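# Push chocolate bar row from table onto infeed belt

## Task

Push the line of chocolate bars from the steel table onto the white infeed belt, ending with each bar lying flat and entirely on the belt.

## Robot and tools

Robot: two arms, left_arm and right_arm, each ending in a five-finger hand (left hand on left_arm, right hand on right_arm, mirror images). Bases sit near scene (-0.010, +0.326, 0) m for left_arm and (+0.027, -0.251, 0) m for right_arm. A camera stand is behind the arms. Loose objects may get brief random nudges.

Scene frame: origin at table-top height, midway between the nominal bases; +x forward over the table, +z up, left_arm on the +y side. Poses, velocities, targets and printed end_effector_position (m) and end_effector_quat_wxyz use this frame. Readings can be off by a few cm, more at long reach.

Hand point: fixed to the palm, 0.05 m in front of it and 0.15 m from the wrist face. Its +z runs along the straight fingers (tips 0.06-0.07 m beyond), +y points out of the palm (finger centre lines sit 0.06 m behind the point along -y), +x runs across the palm away from the thumb on the right hand, toward the thumb on the left hand. A wrist bracket on the little-finger side juts about 0.10 m across the palm and can strike things.

Row layout (28 numbers, each in [-1, 1], always all 28 even if one arm moves): left arm dx, dy, dz, rx, ry, rz; left hand little, ring, middle, index, thumb_bend, thumb_turn, force_limit, speed; then the same 14 for the right arm. The six pose numbers are an offset, not a pose: measured along scene axes from that arm's Hand target as it stood when the action or move began, with rotation about the Hand target position. Scale: 1.0 = 0.6 m for dx, dy, dz and 180 degrees for the rotation vector rx, ry, rz. All zeros re-requests the current Hand target. Finger numbers are absolute targets: +1 open/straight, -1 closed; thumb_turn +1 beside the palm, -1 in front of it. force_limit runs from about 0 N at -1 to 10 N at +1 (15 N for thumb motors); speed from near zero at -1 to full at +0.48 and above. No value means 'unchanged', so to keep a hand as is, resend the last eight hand numbers you sent; if none sent yet, use hand_measured plus hand_force_limit and hand_speed.

execute_actions(actions, cameras): actions is a list of actions, each a table of up to 15 rows of 28 numbers, one row per 1/30 s step; a short table repeats its last row. Every row counts from the action's start pose, not the previous row. cameras: list of names (cam_head_left, cam_head_right, cam_high, or "all"); images come by default only with an empty actions list.

move(target, speed, blend, blocking, cameras): target is one 28-number row or a list of up to 15 rows; all offsets in the list count from the same starting Hand targets. speed in m/s (0.002 to 4.3, default 0.25; turning up to twice that in rad/s), one value or one per target. blend in m rounds corners; 0 stops at each target. Paths are straight, ignore obstacles, last 0.5 to 10 s. blocking=false returns early while it runs. The result adds a move: line (done, off_target, moving, held, fault) and limits (paced = pose clipped, held = steps withheld). Done means within 10 mm and 2 degrees; it says nothing about contact.

wait(seconds 0 to 10, cameras) lets time pass holding commands. stop(cameras) brakes a running move. zoom_image(camera, region [x0,y0,x1,y1] pixels, at most 504x504) enlarges part of the latest image of cam_head_left, cam_head_right or cam_high (each 672x504). show_instructions shows reference pages. finished_scene(scene) ends the current scene, given its number; irreversible.

Results report per arm: Hand target (your last commanded pose after clipping; next offsets build on it), end_effector_position and quat, Joint positions, Joint velocities (may read within noise), Joint torques (include own weight; numbers 3 and 4 wrap at ±28 N m), and per hand hand_measured, hand_stopped_by (moving, target, force, stalled, fault), hand_load_n (positive when pushed open), in the finger order above. Action results also list some intermediate positions. A MOTOR HOT line warns of heating; at 100 °C that arm goes limp for 30-60 s.

Behaviour: arms track loosely and often rest 1-3 cm (up to 5) below the command with no contact; resend the shortfall as an offset. Orientation commands are clipped to 40 degrees from the measured one per step. Paths near an arm's own base can flip its shoulder; route around. Faster moves and targets set deeper past a contact push harder; to release a push, command back beyond the hand point.

Avoid: knocking bars off the table or leaving them off it, dropping or flinging anything, hitting the table or fixed parts hard, forcing fingers, any contact between the two arms or hands, and long stretched or straining holds that heat motors. Sweep the bars gently at low speed with the hand's side or palm held just above the table surface.

Each tool is called after "Request:" as name(argument=value, ...), one argument or row to a line, values as JSON.

Reference images:

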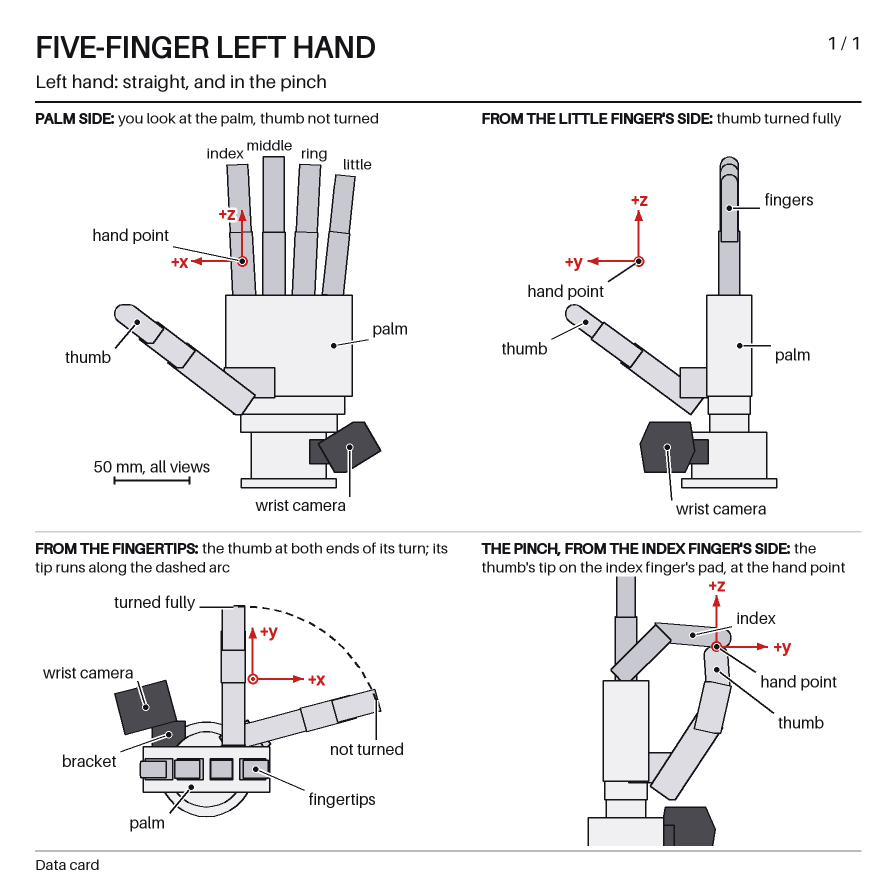

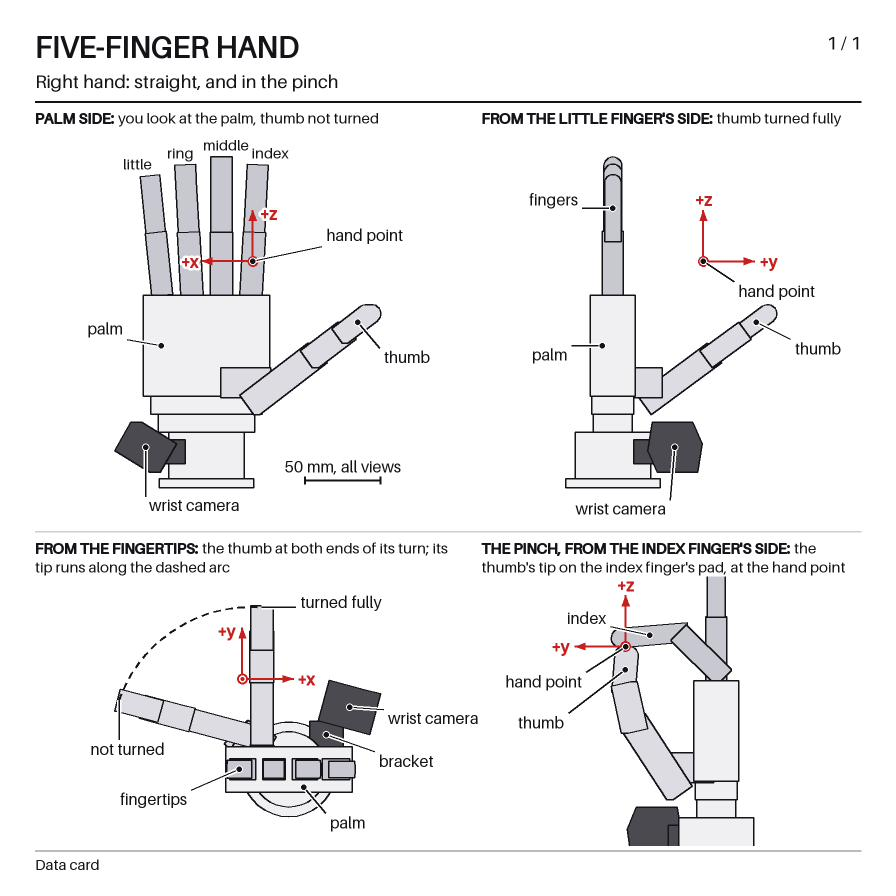

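## Session

Request:
execute_actions(
  actions=[],
)

Scene clock: 0.00 s.
left_arm: end_effector_position=(+0.4129, +0.1111, +0.2022) hand_measured=(+1.000, +1.000, +1.000, +1.000, +1.000, +1.000) hand_load_n=(+0.0, +0.0, +0.0, +0.0, +0.0, +0.0) hand_stopped_by=(target, target, target, target, target, target) hand_force_limit=0.00 hand_speed=-0.80 end_effector_quat_wxyz=(-0.005, -0.489, +0.872, +0.030) | right_arm: end_effector_position=(+0.3460, -0.2059, +0.2735) hand_measured=(+1.000, +1.000, +1.000, +1.000, +1.000, +1.000) hand_load_n=(+0.0, +0.0, +0.0, +0.0, +0.0, +0.0) hand_stopped_by=(target, target, target, target, target, target) hand_force_limit=0.00 hand_speed=-0.80 end_effector_quat_wxyz=(+0.180, +0.892, +0.332, +0.247)
Joint positions: left_arm=[-0.443 1.79 1.743 -1.578 -0.026 0.118] | right_arm=[0.608 0.878 0.915 -1.182 0.468 -1.774]
Joint velocities: within noise
Joint torques (N m): no reading
Heat: left arm: hottest wrist yaw 32 °C; right arm: hottest shoulder 32 °C.
Hand target: left_arm +0.4187, +0.1084, +0.2081; +0.001, -0.489, +0.872, +0.022 | right_arm +0.3511, -0.2024, +0.2881; +0.176, +0.890, +0.327, +0.264

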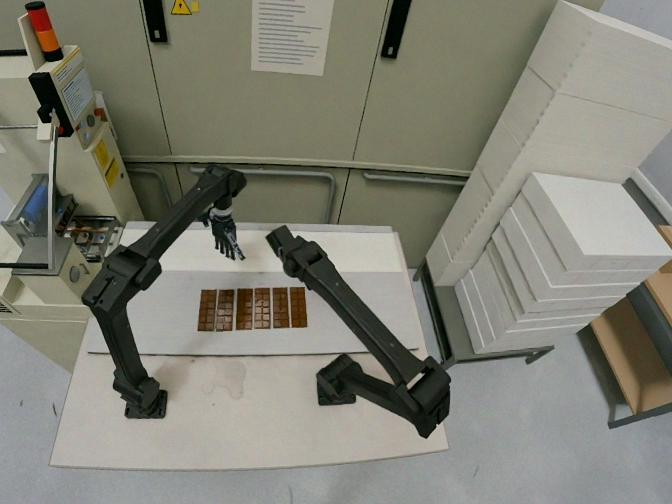

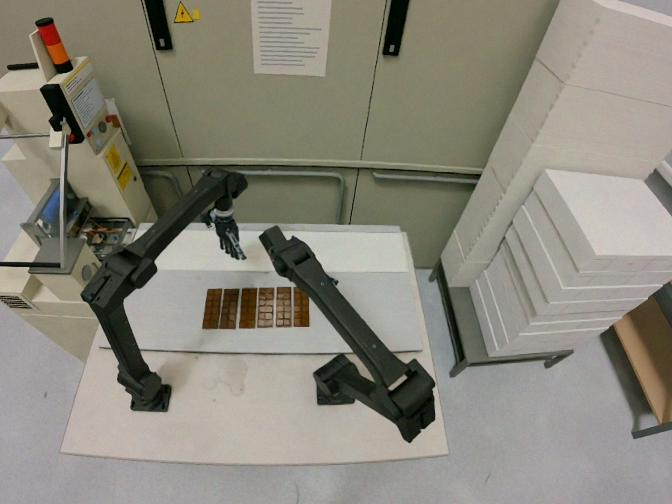

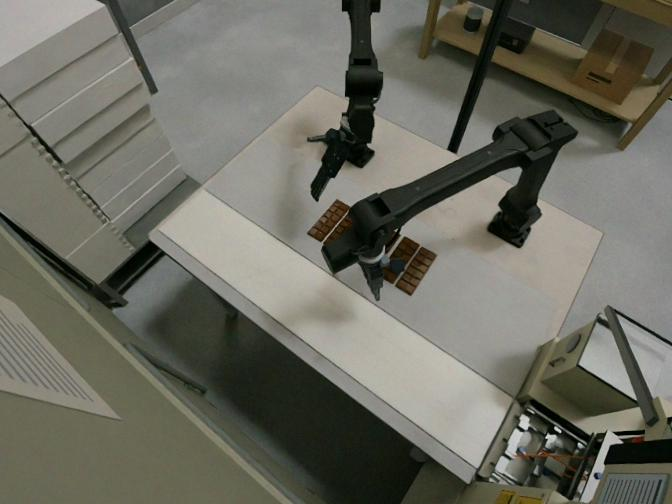

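Request:
zoom_image(
  camera="cam_head_left",
  region=[170, 210, 340, 360],
)

Request:
zoom_image(
  camera="cam_high",
  region=[260, 150, 480, 330],
)

Request:
zoom_image(
  camera="cam_head_right",
  region=[60, 210, 440, 470],
)

Scaled by 2.965 from the camera's 672x504 image, which has a finer 960x720 frame.

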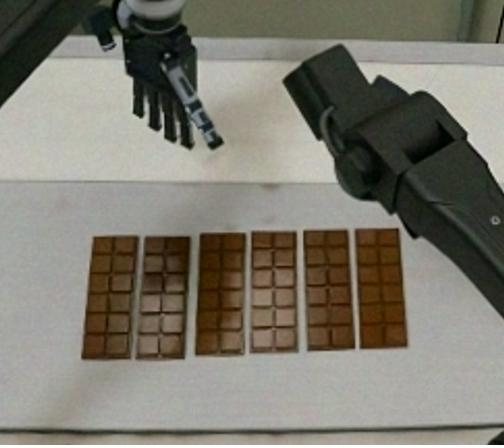

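Scaled by 2.291 from the camera's 672x504 image, which has a finer 960x720 frame.

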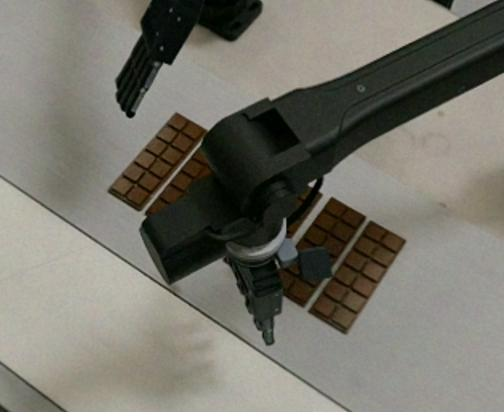

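Scaled by 1.326 from the camera's 672x504 image, which has a finer 960x720 frame.

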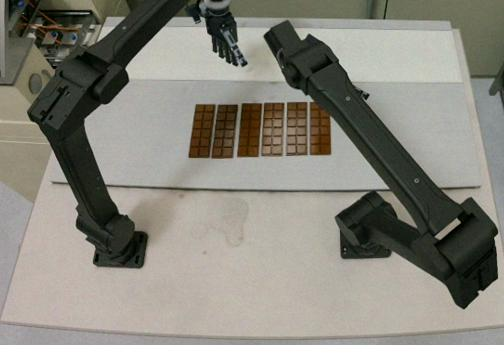

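Request:
move(
  target=[-0.365, 0.058, 0.02, -0.0105, -0.0095, 0.1746, 1,1,1,1,1,1, 0, -0.8, -0.252, 0.147, -0.1, 0.2508, 0.0501, -0.6935, 1,1,1,1,1,1, 0, -0.8],
  speed=0.3,
  cameras=["all"],
)

Scene clock: 8.67 s.
left_arm: end_effector_position=(+0.2073, +0.1437, +0.2208) hand_measured=(+1.000, +1.000, +1.000, +1.000, +1.000, +1.000) hand_load_n=(+0.0, +0.0, +0.0, +0.0, +0.0, +0.0) hand_stopped_by=(target, target, target, target, target, target) hand_force_limit=0.00 hand_speed=-0.80 end_effector_quat_wxyz=(-0.002, +0.705, -0.709, +0.007) | right_arm: end_effector_position=(+0.2022, -0.1129, +0.2282) hand_measured=(+1.000, +1.000, +1.000, +1.000, +1.000, +1.000) hand_load_n=(+0.0, +0.0, +0.0, +0.0, +0.0, +0.0) hand_stopped_by=(target, target, target, target, target, target) hand_force_limit=0.00 hand_speed=-0.80 end_effector_quat_wxyz=(+0.004, +0.712, -0.702, +0.000)
Joint positions: left_arm=[-0.512 1.155 1.116 -1.517 -0.001 -0.494] | right_arm=[0.431 1.016 1.037 -1.6 0.003 0.421]
Joint torques (N m): left_arm=[-0.97 -7.82 8.2 -0.34 0.17 -0.1] | right_arm=[-0.56 -4.07 8.23 0.51 -0.16 0.11]
Heat: left arm: hottest wrist yaw 32 °C; right arm: hottest shoulder 32 °C.
Hand target: left_arm +0.1997, +0.1431, +0.2202; +0.000, +0.707, -0.707, +0.001 | right_arm +0.2000, -0.1142, +0.2281; +0.000, +0.707, -0.707, +0.000
Off the commanded pose: left_arm 0.008 m, 1 deg | right_arm 0.003 m, 1 deg.
move: done

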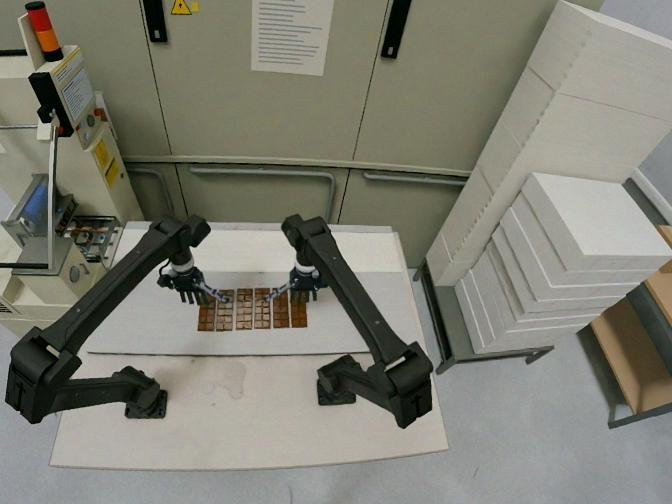

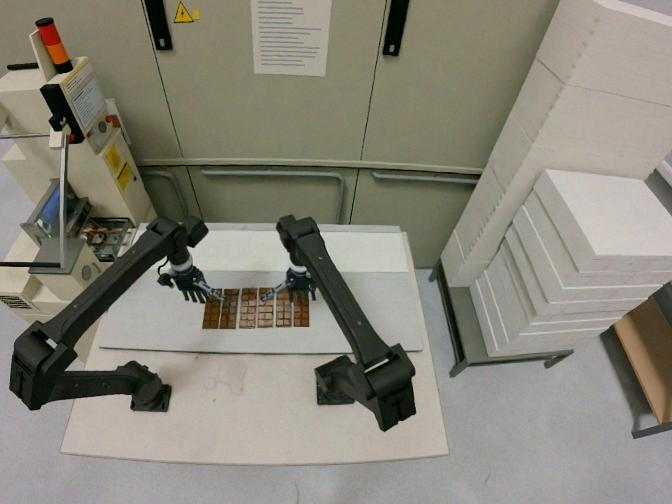

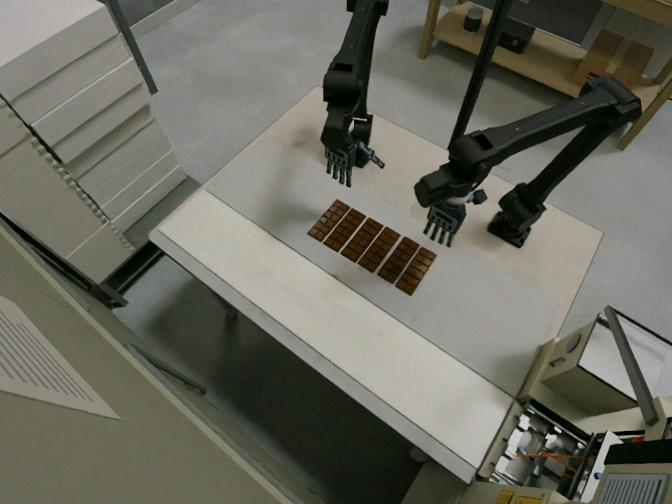

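Request:
zoom_image(
  camera="cam_high",
  region=[290, 120, 480, 310],
)

Request:
zoom_image(
  camera="cam_head_left",
  region=[140, 220, 340, 360],
)

Request:
zoom_image(
  camera="cam_head_right",
  region=[140, 220, 340, 360],
)

Request:
zoom_image(
  camera="cam_high",
  region=[140, 160, 540, 490],
)

Scaled by 2.653 from the camera's 672x504 image, which has a finer 960x720 frame.

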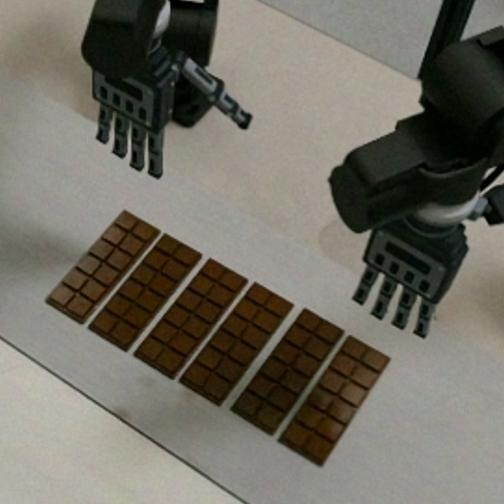

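Scaled by 2.520 from the camera's 672x504 image, which has a finer 960x720 frame.

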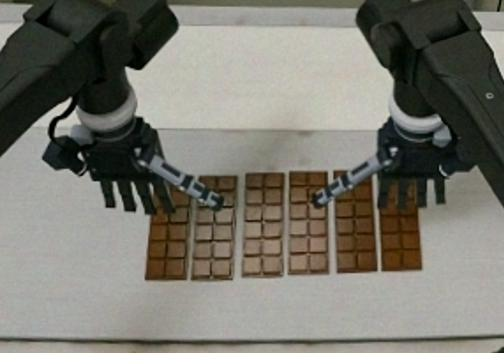

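Scaled by 2.520 from the camera's 672x504 image, which has a finer 960x720 frame.

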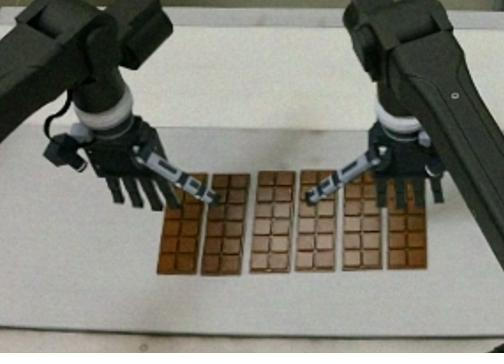

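Scaled by 1.260 from the camera's 672x504 image, which has a finer 960x720 frame.

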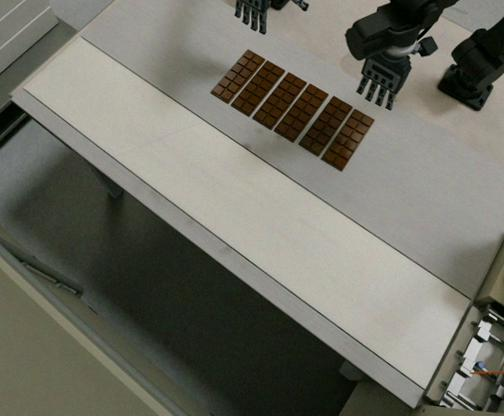

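Request:
zoom_image(
  camera="cam_head_left",
  region=[155, 255, 235, 315],
)

Request:
zoom_image(
  camera="cam_head_left",
  region=[265, 255, 345, 315],
)

Scaled by 6.300 from the camera's 672x504 image, which has a finer 960x720 frame.

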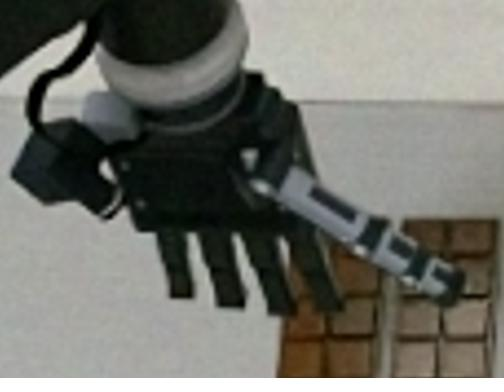

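Scaled by 6.300 from the camera's 672x504 image, which has a finer 960x720 frame.

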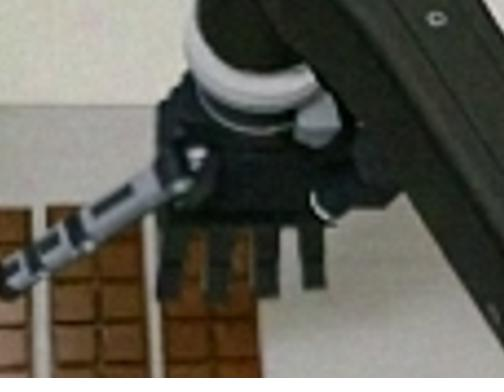

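Request:
move(
  target=[-0.0745, -0.0677, -0.2003, 0,0,0, -0.08,-0.08,-0.08,-0.08,1,-1, 0, 0, -0.0583, 0.0537, -0.2135, 0,0,0, -0.08,-0.08,-0.08,-0.08,1,-1, 0, 0],
  speed=0.2,
  cameras=["all"],
)

Request:
zoom_image(
  camera="cam_high",
  region=[290, 120, 480, 310],
)

Request:
zoom_image(
  camera="cam_head_left",
  region=[160, 270, 340, 390],
)

Request:
zoom_image(
  camera="cam_head_right",
  region=[160, 270, 340, 390],
)

Scene clock: 17.57 s.
left_arm: end_effector_position=(+0.1569, +0.1053, +0.1058) hand_measured=(-0.080, -0.080, -0.080, -0.080, +1.000, -1.000) hand_load_n=(+0.0, +0.0, +0.0, +0.0, +0.0, +0.0) hand_stopped_by=(target, target, target, target, target, target) hand_force_limit=0.00 hand_speed=0.00 end_effector_quat_wxyz=(+0.001, +0.705, -0.709, +0.004) | right_arm: end_effector_position=(+0.1662, -0.0833, +0.1062) hand_measured=(-0.080, -0.080, -0.080, -0.080, +1.000, -1.000) hand_load_n=(+0.0, +0.5, +0.0, +0.0, +0.0, +0.0) hand_stopped_by=(target, target, target, target, target, target) hand_force_limit=0.00 hand_speed=0.00 end_effector_quat_wxyz=(-0.005, +0.707, -0.707, +0.000)
Joint positions: left_arm=[-0.706 1.169 0.817 -1.212 0.002 -0.688] | right_arm=[0.6 1 0.704 -1.266 -0.001 0.603]
Joint torques (N m): left_arm=[-1.03 -5.83 7.69 0.5 0.05 -0.07] | right_arm=[0.5 -1.38 7.83 0.96 -0.01 0.11]
Heat: left arm: hottest elbow 32 °C; right arm: hottest shoulder 32 °C.
Hand target: left_arm +0.1551, +0.1026, +0.1000; +0.000, +0.707, -0.707, +0.001 | right_arm +0.1649, -0.0820, +0.1000; -0.001, +0.707, -0.707, +0.000
Off the commanded pose: left_arm 0.007 m, 0 deg | right_arm 0.007 m, 1 deg.
move: done

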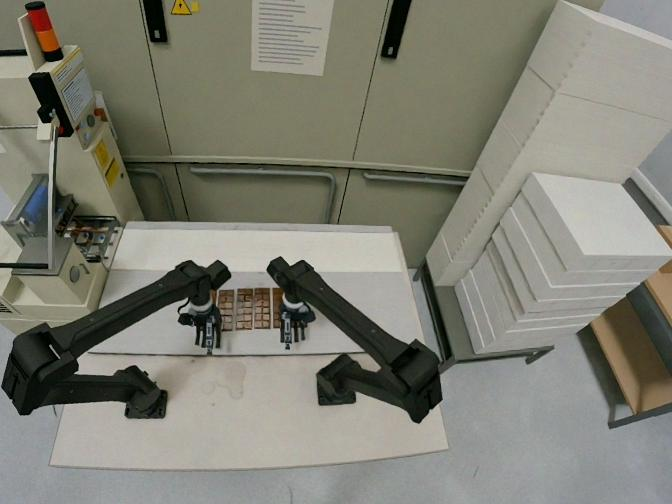

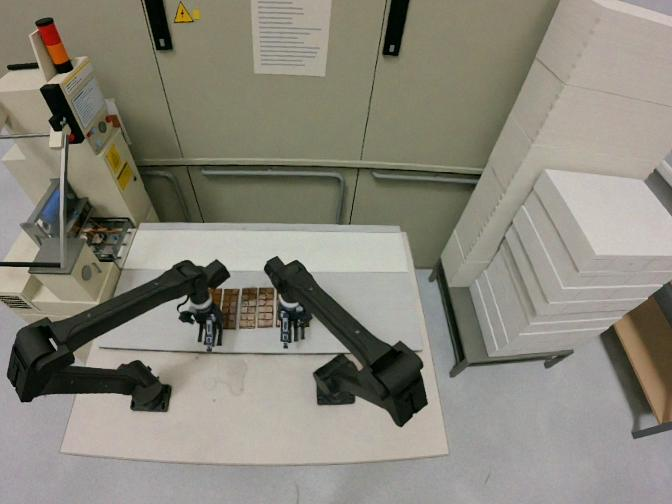

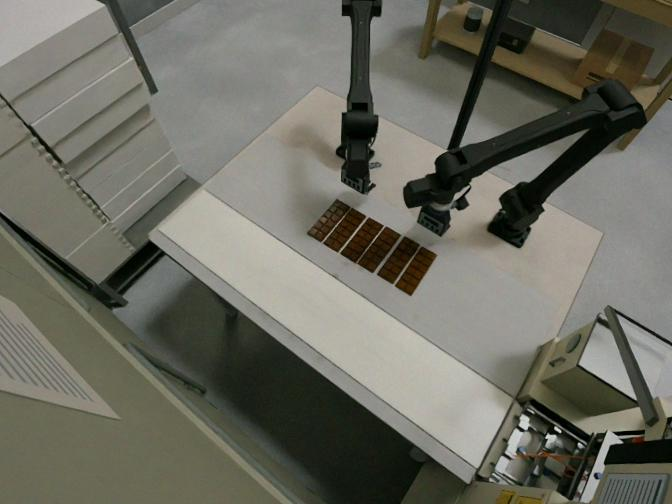

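Scaled by 2.653 from the camera's 672x504 image, which has a finer 960x720 frame.

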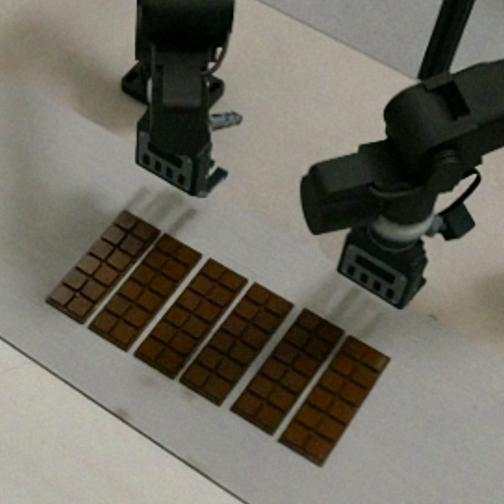

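Scaled by 2.800 from the camera's 672x504 image, which has a finer 960x720 frame.

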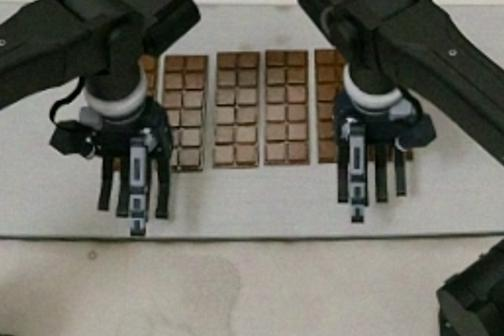

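Scaled by 2.800 from the camera's 672x504 image, which has a finer 960x720 frame.

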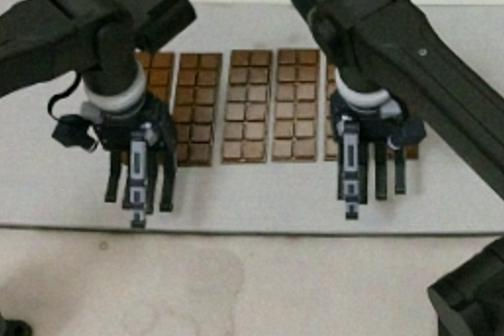

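Request:
move(
  target=[0, 0, -0.0667, 0,0,0, -0.08,-0.08,-0.08,-0.08,1,-1, 0, 0, 0,0, -0.0667, 0,0,0, -0.08,-0.08,-0.08,-0.08,1,-1, 0, 0],
  speed=0.1,
  cameras=["all"],
)

Request:
zoom_image(
  camera="cam_high",
  region=[320, 160, 390, 230],
)

Request:
zoom_image(
  camera="cam_high",
  region=[395, 195, 465, 265],
)

Scene clock: 19.23 s.
left_arm: end_effector_position=(+0.1573, +0.1049, +0.0655) hand_measured=(-0.080, -0.080, -0.080, -0.080, +1.000, -1.000) hand_load_n=(+0.5, +0.0, +0.0, +0.0, +0.0, +0.0) hand_stopped_by=(target, target, target, target, target, target) hand_force_limit=0.00 hand_speed=0.00 end_effector_quat_wxyz=(+0.001, +0.705, -0.709, +0.003) | right_arm: end_effector_position=(+0.1666, -0.0830, +0.0659) hand_measured=(-0.080, -0.080, -0.080, -0.080, +1.000, -1.000) hand_load_n=(+0.0, +0.0, +0.0, +0.0, +0.0, +0.0) hand_stopped_by=(target, target, target, target, target, target) hand_force_limit=0.00 hand_speed=0.00 end_effector_quat_wxyz=(-0.005, +0.707, -0.707, +0.000)
Joint positions: left_arm=[-0.706 1.222 0.744 -1.086 0.002 -0.689] | right_arm=[0.6 1.052 0.623 -1.133 -0.001 0.603]
Joint torques (N m): left_arm=[-0.91 -6.12 7.25 0.47 0.05 -0.08] | right_arm=[0.56 -1.44 7.56 0.96 -0.01 0.11]
Heat: left arm: hottest elbow 32 °C; right arm: hottest shoulder 32 °C.
Hand target: left_arm +0.1550, +0.1026, +0.0599; +0.000, +0.707, -0.707, +0.000 | right_arm +0.1649, -0.0820, +0.0600; -0.001, +0.707, -0.707, +0.000
Off the commanded pose: left_arm 0.006 m, 0 deg | right_arm 0.006 m, 0 deg.
move: done

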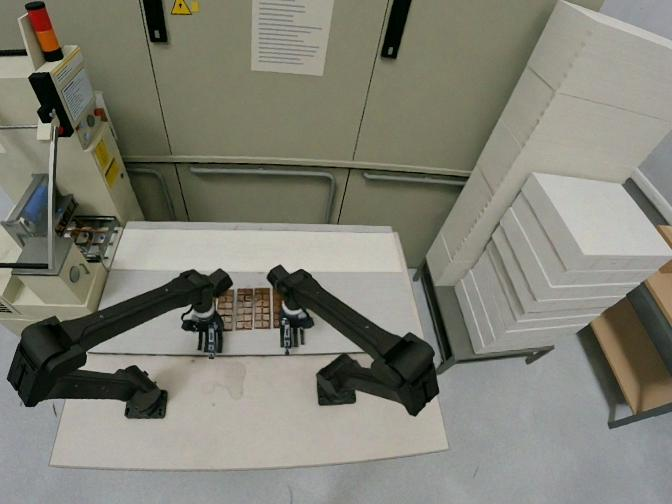

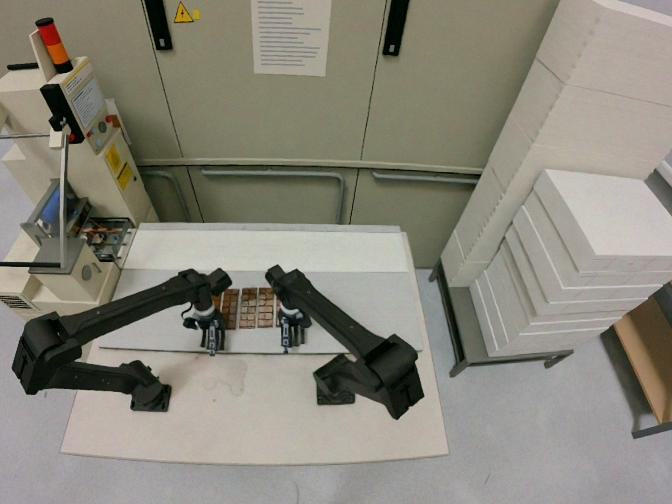

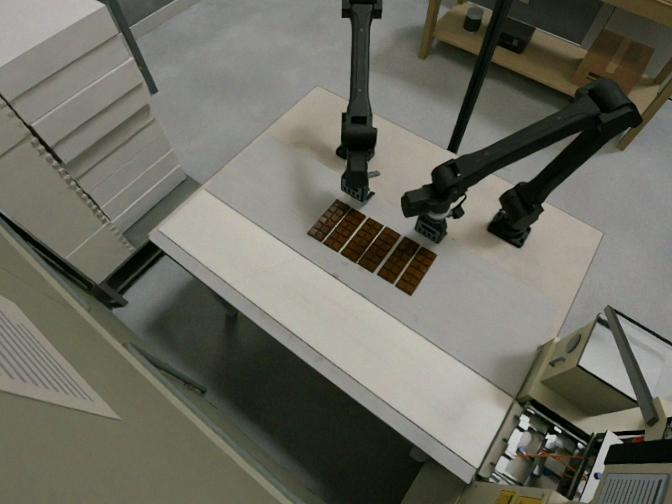

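Scaled by 7.200 from the camera's 672x504 image, which has a finer 960x720 frame.

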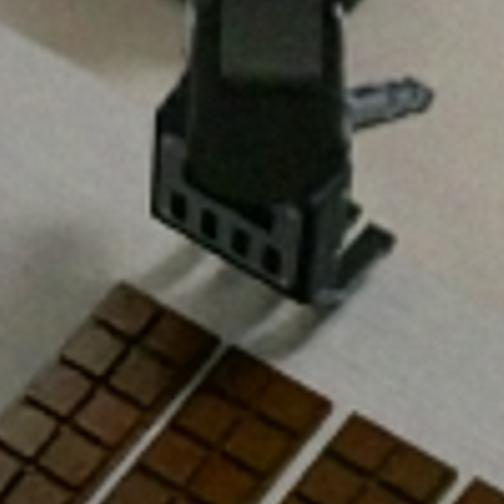

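Scaled by 7.200 from the camera's 672x504 image, which has a finer 960x720 frame.

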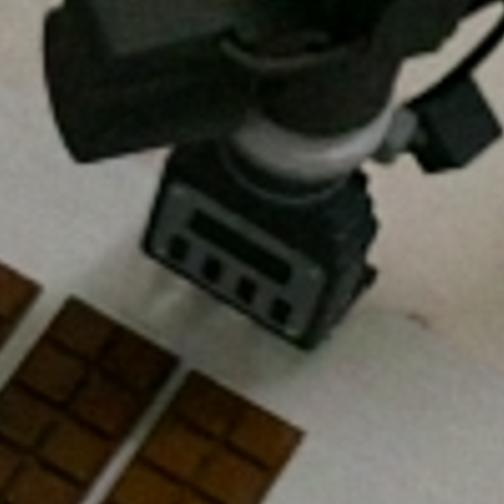

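Request:
move(
  target=[0, 0, -0.0167, 0,0,0, -0.08,-0.08,-0.08,-0.08,1,-1, 0, 0, 0,0, -0.0167, 0,0,0, -0.08,-0.08,-0.08,-0.08,1,-1, 0, 0],
  speed=0.05,
)

Request:
move(
  target=[0, 0, -0.0083, 0,0,0, -0.08,-0.08,-0.08,-0.08,1,-1, 0, 0, 0,0, -0.0083, 0,0,0, -0.08,-0.08,-0.08,-0.08,1,-1, 0, 0],
  speed=0.05,
  cameras=["cam_high", "cam_head_left"],
)

Request:
zoom_image(
  camera="cam_high",
  region=[320, 160, 390, 230],
)

Request:
zoom_image(
  camera="cam_high",
  region=[395, 195, 465, 265],
)

Scene clock: 23.80 s.
left_arm: end_effector_position=(+0.1579, +0.1045, +0.0560) hand_measured=(-0.080, -0.080, -0.080, -0.080, +1.000, -1.000) hand_load_n=(+0.0, +0.0, +0.0, +0.0, +0.0, +0.0) hand_stopped_by=(target, target, target, target, target, target) hand_force_limit=0.00 hand_speed=0.00 end_effector_quat_wxyz=(+0.001, +0.705, -0.709, +0.004) | right_arm: end_effector_position=(+0.1670, -0.0827, +0.0561) hand_measured=(-0.080, -0.080, -0.080, -0.080, +1.000, -1.000) hand_load_n=(+0.0, +0.0, +0.0, +0.0, +0.0, +0.0) hand_stopped_by=(target, target, target, target, target, target) hand_force_limit=0.00 hand_speed=0.00 end_effector_quat_wxyz=(-0.005, +0.707, -0.707, +0.000)
Joint positions: left_arm=[-0.706 1.238 0.728 -1.053 0.002 -0.689] | right_arm=[0.6 1.068 0.605 -1.098 -0.001 0.603]
Joint torques (N m): left_arm=[-1.03 -6.07 7.06 0.53 0.04 -0.08] | right_arm=[0.56 -1.55 7.35 0.95 -0.02 0.11]
Heat: left arm: hottest elbow 32 °C; right arm: hottest shoulder 32 °C.
Hand target: left_arm +0.1550, +0.1026, +0.0499; +0.000, +0.707, -0.707, +0.001 | right_arm +0.1649, -0.0820, +0.0500; +0.000, +0.707, -0.707, +0.000
Off the commanded pose: left_arm 0.007 m, 0 deg | right_arm 0.006 m, 1 deg.
move: done

Scene clock: 24.70 s.
left_arm: end_effector_position=(+0.1579, +0.1045, +0.0509) hand_measured=(-0.080, -0.080, -0.080, -0.080, +1.000, -1.000) hand_load_n=(+0.0, +0.0, +0.0, +0.0, +0.0, +0.0) hand_stopped_by=(target, target, target, target, target, target) hand_force_limit=0.00 hand_speed=0.00 end_effector_quat_wxyz=(+0.001, +0.705, -0.709, +0.004) | right_arm: end_effector_position=(+0.1670, -0.0827, +0.0509) hand_measured=(-0.080, -0.080, -0.080, -0.080, +1.000, -1.000) hand_load_n=(+0.0, +0.0, +0.0, +0.0, +0.0, +0.0) hand_stopped_by=(target, target, target, target, target, target) hand_force_limit=0.00 hand_speed=0.00 end_effector_quat_wxyz=(-0.005, +0.707, -0.707, +0.000)
Joint positions: left_arm=[-0.706 1.246 0.72 -1.036 0.002 -0.689] | right_arm=[0.6 1.077 0.596 -1.08 -0.001 0.603]
Joint torques (N m): left_arm=[-1.03 -6.18 7.01 0.62 0.04 -0.08] | right_arm=[0.56 -1.67 7.31 0.98 -0.02 0.11]
Heat: left arm: hottest elbow 32 °C; right arm: hottest shoulder 32 °C.
Hand target: left_arm +0.1550, +0.1026, +0.0449; +0.000, +0.707, -0.707, +0.001 | right_arm +0.1649, -0.0820, +0.0450; +0.000, +0.707, -0.707, +0.000
Off the commanded pose: left_arm 0.007 m, 0 deg | right_arm 0.006 m, 1 deg.
move: done
Images, in order (width x height): cam_head_left 672x504, cam_high 672x504.

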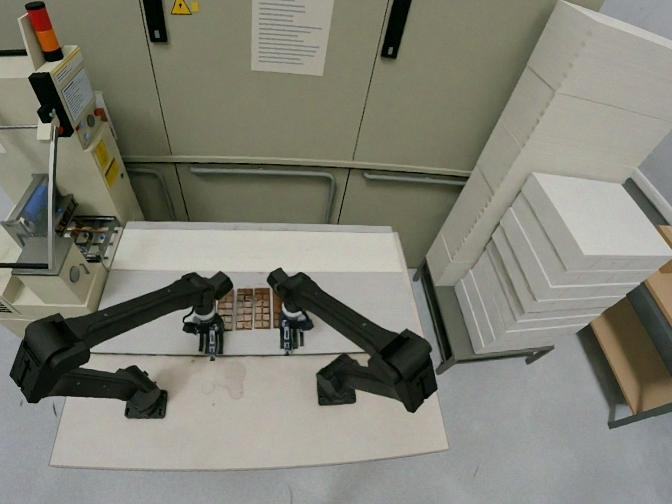

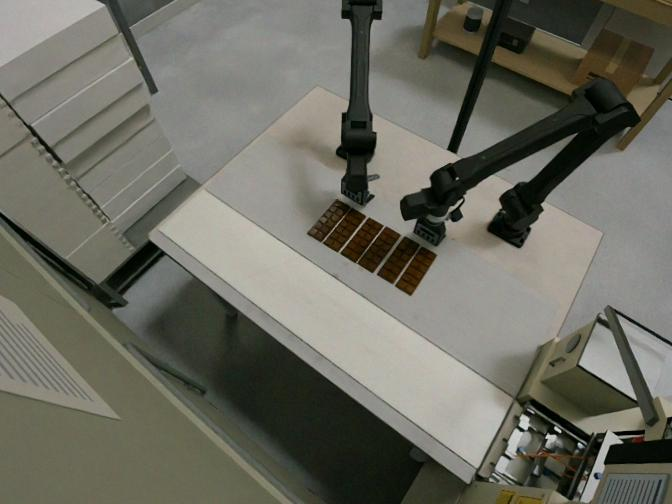

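Scaled by 7.200 from the camera's 672x504 image, which has a finer 960x720 frame.

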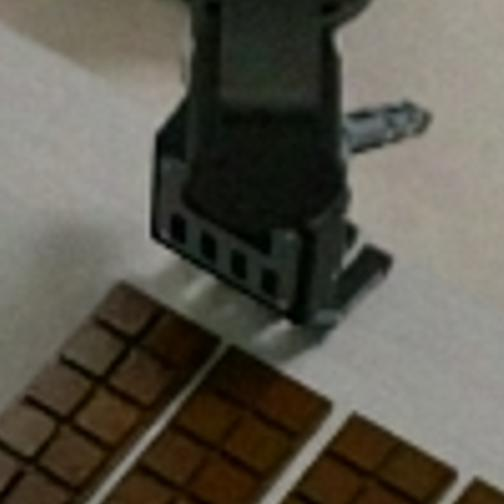

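Scaled by 7.200 from the camera's 672x504 image, which has a finer 960x720 frame.

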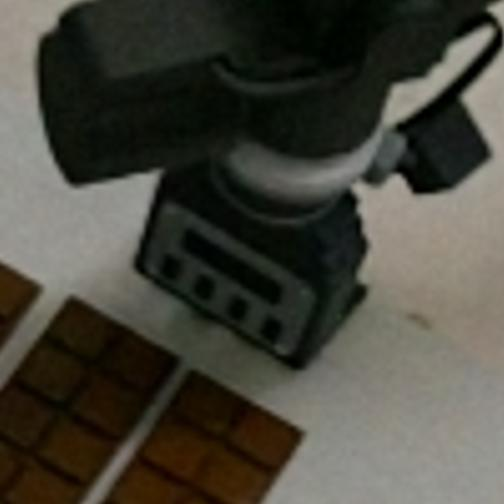

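Request:
move(
  target=[0, 0, -0.0083, 0,0,0, -0.08,-0.08,-0.08,-0.08,1,-1, 0, 0, 0,0, -0.0083, 0,0,0, -0.08,-0.08,-0.08,-0.08,1,-1, 0, 0],
  speed=0.05,
)

Request:
move(
  target=[0, 0, -0.0083, 0,0,0, -0.08,-0.08,-0.08,-0.08,1,-1, 0, 0, 0,0, -0.0083, 0,0,0, -0.08,-0.08,-0.08,-0.08,1,-1, 0, 0],
  speed=0.05,
  cameras=["cam_high", "cam_head_left"],
)

Request:
zoom_image(
  camera="cam_high",
  region=[320, 160, 390, 230],
)

Request:
zoom_image(
  camera="cam_high",
  region=[395, 195, 465, 265],
)

Scene clock: 25.87 s.
left_arm: end_effector_position=(+0.1591, +0.1035, +0.0491) hand_measured=(-0.080, -0.080, -0.080, -0.080, +1.000, -1.000) hand_load_n=(+0.0, -0.5, -1.5, -0.5, +0.0, +0.0) hand_stopped_by=(target, target, target, target, target, target) hand_force_limit=0.00 hand_speed=0.00 end_effector_quat_wxyz=(+0.000, +0.705, -0.709, +0.007) | right_arm: end_effector_position=(+0.1676, -0.0823, +0.0477) hand_measured=(-0.080, -0.080, -0.080, -0.080, +1.000, -1.000) hand_load_n=(+0.0, +0.0, -2.5, +0.0, +0.0, +0.0) hand_stopped_by=(target, target, target, target, target, target) hand_force_limit=0.00 hand_speed=0.00 end_effector_quat_wxyz=(-0.006, +0.707, -0.707, +0.001)
Joint positions: left_arm=[-0.706 1.249 0.717 -1.026 0.002 -0.689] | right_arm=[0.6 1.083 0.59 -1.066 -0.001 0.603]
Joint torques (N m): left_arm=[-0.91 -5.83 6.56 0.75 0.04 -0.08] | right_arm=[0.5 -1.44 7.02 1.14 -0.02 0.11]
Heat: left arm: hottest elbow 32 °C; right arm: hottest shoulder 32 °C.
Hand target: left_arm +0.1550, +0.1026, +0.0400; +0.000, +0.707, -0.707, +0.001 | right_arm +0.1649, -0.0820, +0.0399; +0.000, +0.707, -0.707, +0.000
Off the commanded pose: left_arm 0.010 m, 1 deg | right_arm 0.008 m, 1 deg.
move: done

Scene clock: 26.57 s.
left_arm: end_effector_position=(+0.1589, +0.1037, +0.0485) hand_measured=(-0.080, -0.080, -0.080, -0.080, +1.000, -1.000) hand_load_n=(+0.0, -1.5, -3.5, -2.0, +0.0, +0.0) hand_stopped_by=(target, target, target, target, target, target) hand_force_limit=0.00 hand_speed=0.00 end_effector_quat_wxyz=(+0.000, +0.705, -0.709, +0.007) | right_arm: end_effector_position=(+0.1676, -0.0823, +0.0473) hand_measured=(-0.080, -0.080, -0.080, -0.080, +1.000, -1.000) hand_load_n=(+0.0, -0.5, -4.5, -1.0, +0.0, +0.0) hand_stopped_by=(target, target, target, target, target, target) hand_force_limit=0.00 hand_speed=0.00 end_effector_quat_wxyz=(-0.006, +0.707, -0.707, +0.001)
Joint positions: left_arm=[-0.706 1.249 0.716 -1.023 0.002 -0.689] | right_arm=[0.6 1.085 0.59 -1.065 -0.001 0.603]
Joint torques (N m): left_arm=[-0.97 -5.25 6.05 1.21 0.04 -0.07] | right_arm=[0.56 -0.97 6.28 1.73 -0.02 0.1]
Heat: left arm: hottest elbow 32 °C; right arm: hottest shoulder 32 °C.
Hand target: left_arm +0.1550, +0.1027, +0.0350; +0.000, +0.707, -0.707, +0.000 | right_arm +0.1648, -0.0821, +0.0349; +0.000, +0.707, -0.707, +0.000
Off the commanded pose: left_arm 0.014 m, 1 deg | right_arm 0.013 m, 1 deg.
move: off_target (left_arm, right_arm)
Images, in order (width x height): cam_head_left 672x504, cam_high 672x504.

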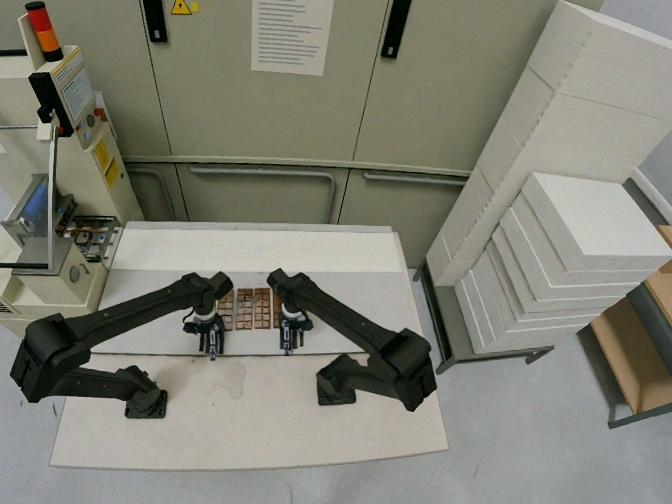

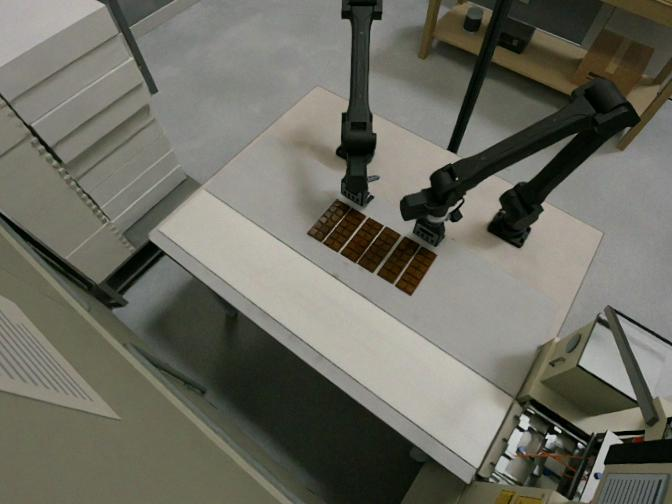

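Scaled by 7.200 from the camera's 672x504 image, which has a finer 960x720 frame.

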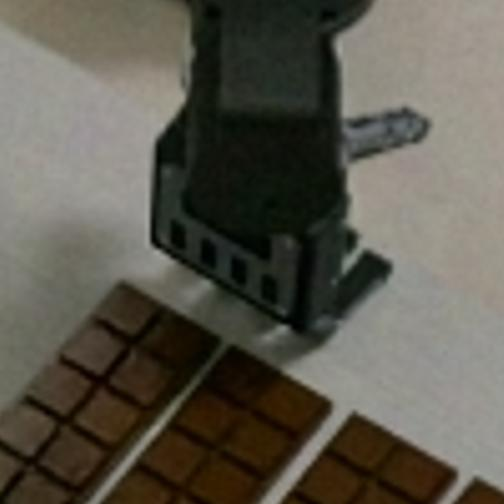

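Scaled by 7.200 from the camera's 672x504 image, which has a finer 960x720 frame.

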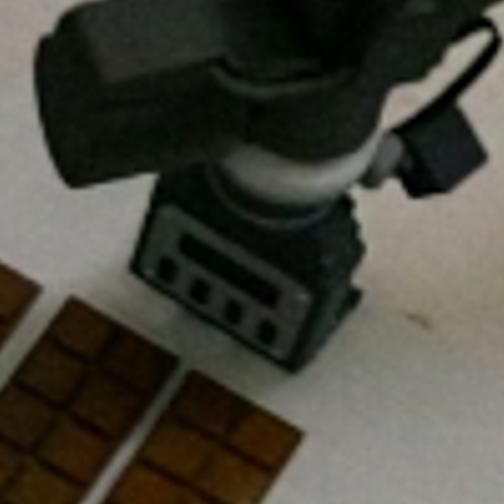

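Request:
move(
  target=[
    [0, -0.0167, 0.02, 0,0,0, -0.08,-0.08,-0.08,-0.08,1,-1, 0, 0, 0,0.0033, 0.02, 0,0,0, -0.08,-0.08,-0.08,-0.08,1,-1, 0, 0],
    [0.0333, -0.0167, 0.0133, 0,0,0, -0.08,-0.08,-0.08,-0.08,1,-1, 0, 0, 0.0333,0.0033, 0.0133, 0,0,0, -0.08,-0.08,-0.08,-0.08,1,-1, 0, 0],
  ],
  speed=0.06,
  cameras=["cam_high", "cam_head_left"],
)

Request:
zoom_image(
  camera="cam_high",
  region=[320, 160, 390, 230],
)

Request:
zoom_image(
  camera="cam_high",
  region=[395, 195, 465, 265],
)

Scene clock: 29.10 s.
left_arm: end_effector_position=(+0.1590, +0.1019, +0.0475) hand_measured=(-0.080, -0.080, -0.080, -0.080, +1.000, -1.000) hand_load_n=(+0.0, -3.0, -5.5, -6.0, +0.0, +0.0) hand_stopped_by=(target, target, target, target, target, target) hand_force_limit=0.00 hand_speed=0.00 end_effector_quat_wxyz=(+0.004, +0.701, -0.713, -0.005) | right_arm: end_effector_position=(+0.1688, -0.0831, +0.0465) hand_measured=(-0.080, -0.080, -0.080, -0.080, +1.000, -1.000) hand_load_n=(+0.5, -7.0, -8.5, -4.0, +0.0, +0.0) hand_stopped_by=(target, target, target, target, target, target) hand_force_limit=0.00 hand_speed=0.00 end_effector_quat_wxyz=(+0.004, +0.709, -0.705, -0.010)
Joint positions: left_arm=[-0.709 1.277 0.733 -1.037 0.006 -0.679] | right_arm=[0.582 1.111 0.6 -1.071 -0.018 0.579]
Joint torques (N m): left_arm=[0.5 -3.9 9.8 0.99 -0.15 0.02] | right_arm=[-1.14 -0.03 9.7 1.52 0.6 0]
Heat: left arm: hottest elbow 32 °C; right arm: hottest shoulder 32 °C.
Hand target: left_arm +0.1751, +0.0925, +0.0431; +0.000, +0.707, -0.707, +0.001 | right_arm +0.1849, -0.0801, +0.0430; +0.000, +0.707, -0.707, +0.000
Off the commanded pose: left_arm 0.019 m, 1 deg | right_arm 0.017 m, 1 deg.
move: off_target (left_arm, right_arm)
Images, in order (width x height): cam_head_left 672x504, cam_high 672x504.

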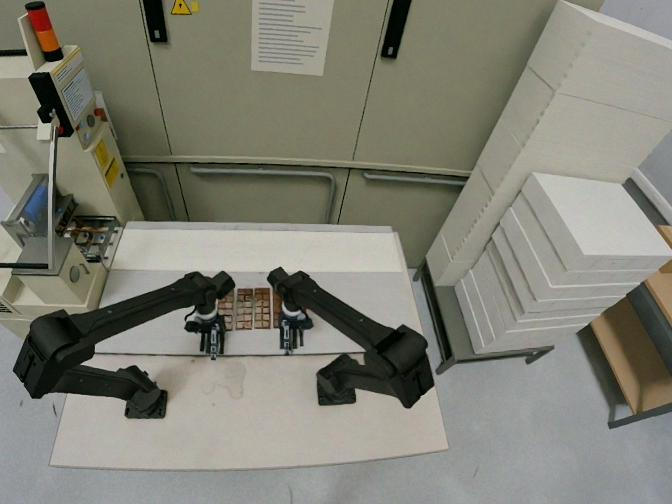

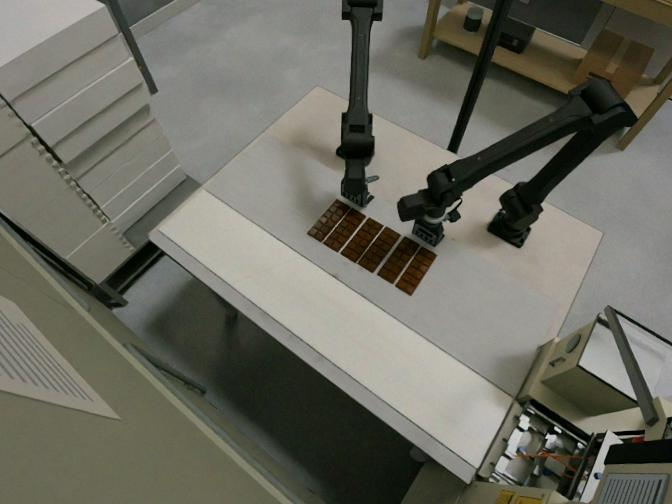

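Scaled by 7.200 from the camera's 672x504 image, which has a finer 960x720 frame.

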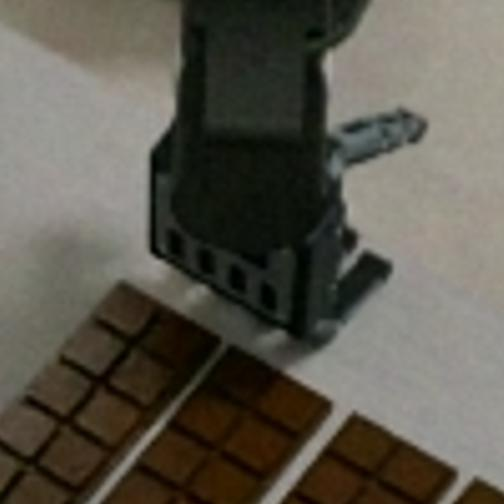

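Scaled by 7.200 from the camera's 672x504 image, which has a finer 960x720 frame.

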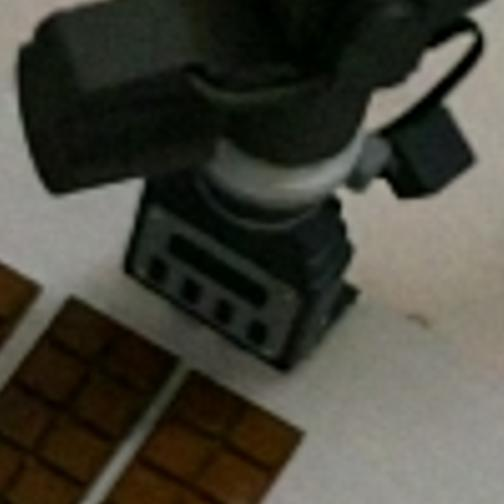

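Request:
move(
  target=[0, 0, 0.0333, 0,0,0, -0.08,-0.08,-0.08,-0.08,1,-1, 0, 0, 0,0, 0.0333, 0,0,0, -0.08,-0.08,-0.08,-0.08,1,-1, 0, 0],
  speed=0.06,
)

Scene clock: 30.23 s.
left_arm: end_effector_position=(+0.1584, +0.1030, +0.0508) hand_measured=(-0.080, -0.080, -0.080, -0.080, +1.000, -1.000) hand_load_n=(+0.0, +0.0, +0.0, +0.0, +0.0, +0.0) hand_stopped_by=(target, target, target, target, target, target) hand_force_limit=0.00 hand_speed=0.00 end_effector_quat_wxyz=(+0.003, +0.701, -0.713, -0.012) | right_arm: end_effector_position=(+0.1663, -0.0889, +0.0477) hand_measured=(-0.080, -0.080, -0.080, -0.080, +1.000, -1.000) hand_load_n=(+0.0, +0.0, +0.0, +0.0, +0.0, +0.0) hand_stopped_by=(target, target, target, target, target, target) hand_force_limit=0.00 hand_speed=0.00 end_effector_quat_wxyz=(+0.016, +0.708, -0.706, -0.005)
Joint positions: left_arm=[-0.709 1.279 0.744 -1.06 0.004 -0.679] | right_arm=[0.578 1.111 0.604 -1.097 -0.004 0.579]
Joint torques (N m): left_arm=[0.5 -6.77 11.4 -0.34 -0.02 -0.01] | right_arm=[-0.67 -2.49 12.25 -0.21 0.11 -0.01]
Heat: left arm: hottest elbow 32 °C; right arm: hottest shoulder 32 °C.
Hand target: left_arm +0.1750, +0.0926, +0.0629; +0.000, +0.707, -0.707, +0.000 | right_arm +0.1848, -0.0800, +0.0629; +0.000, +0.707, -0.707, +0.000
Off the commanded pose: left_arm 0.023 m, 2 deg | right_arm 0.026 m, 2 deg.
move: off_target (left_arm, right_arm)

Request:
move(
  target=[0, 0, 0.0333, 0,0,0, -0.08,-0.08,-0.08,-0.08,1,-1, 0, 0, 0,0, 0.0333, 0,0,0, -0.08,-0.08,-0.08,-0.08,1,-1, 0, 0],
  speed=0.06,
)

Scene clock: 31.57 s.
left_arm: end_effector_position=(+0.1579, +0.1034, +0.0655) hand_measured=(-0.080, -0.080, -0.080, -0.080, +1.000, -1.000) hand_load_n=(+0.0, +0.0, +0.0, +0.0, +0.0, +0.0) hand_stopped_by=(target, target, target, target, target, target) hand_force_limit=0.00 hand_speed=0.00 end_effector_quat_wxyz=(+0.004, +0.701, -0.713, -0.021) | right_arm: end_effector_position=(+0.1632, -0.0909, +0.0611) hand_measured=(-0.080, -0.080, -0.080, -0.080, +1.000, -1.000) hand_load_n=(+0.0, +0.0, +0.0, +0.0, -0.5, +0.0) hand_stopped_by=(target, target, target, target, target, target) hand_force_limit=0.00 hand_speed=0.00 end_effector_quat_wxyz=(+0.030, +0.708, -0.706, -0.008)
Joint positions: left_arm=[-0.709 1.269 0.778 -1.123 0.004 -0.679] | right_arm=[0.578 1.103 0.634 -1.164 -0.004 0.579]
Joint torques (N m): left_arm=[0.44 -8.29 11.55 -0.27 -0.02 -0.01] | right_arm=[-0.62 -4.07 12.86 -0.21 0.11 0]
Heat: left arm: hottest elbow 32 °C; right arm: hottest shoulder 32 °C.
Hand target: left_arm +0.1750, +0.0926, +0.0828; +0.000, +0.707, -0.707, +0.000 | right_arm +0.1847, -0.0801, +0.0828; +0.000, +0.707, -0.707, +0.000
Off the commanded pose: left_arm 0.027 m, 3 deg | right_arm 0.033 m, 4 deg.
move: off_target (left_arm, right_arm)


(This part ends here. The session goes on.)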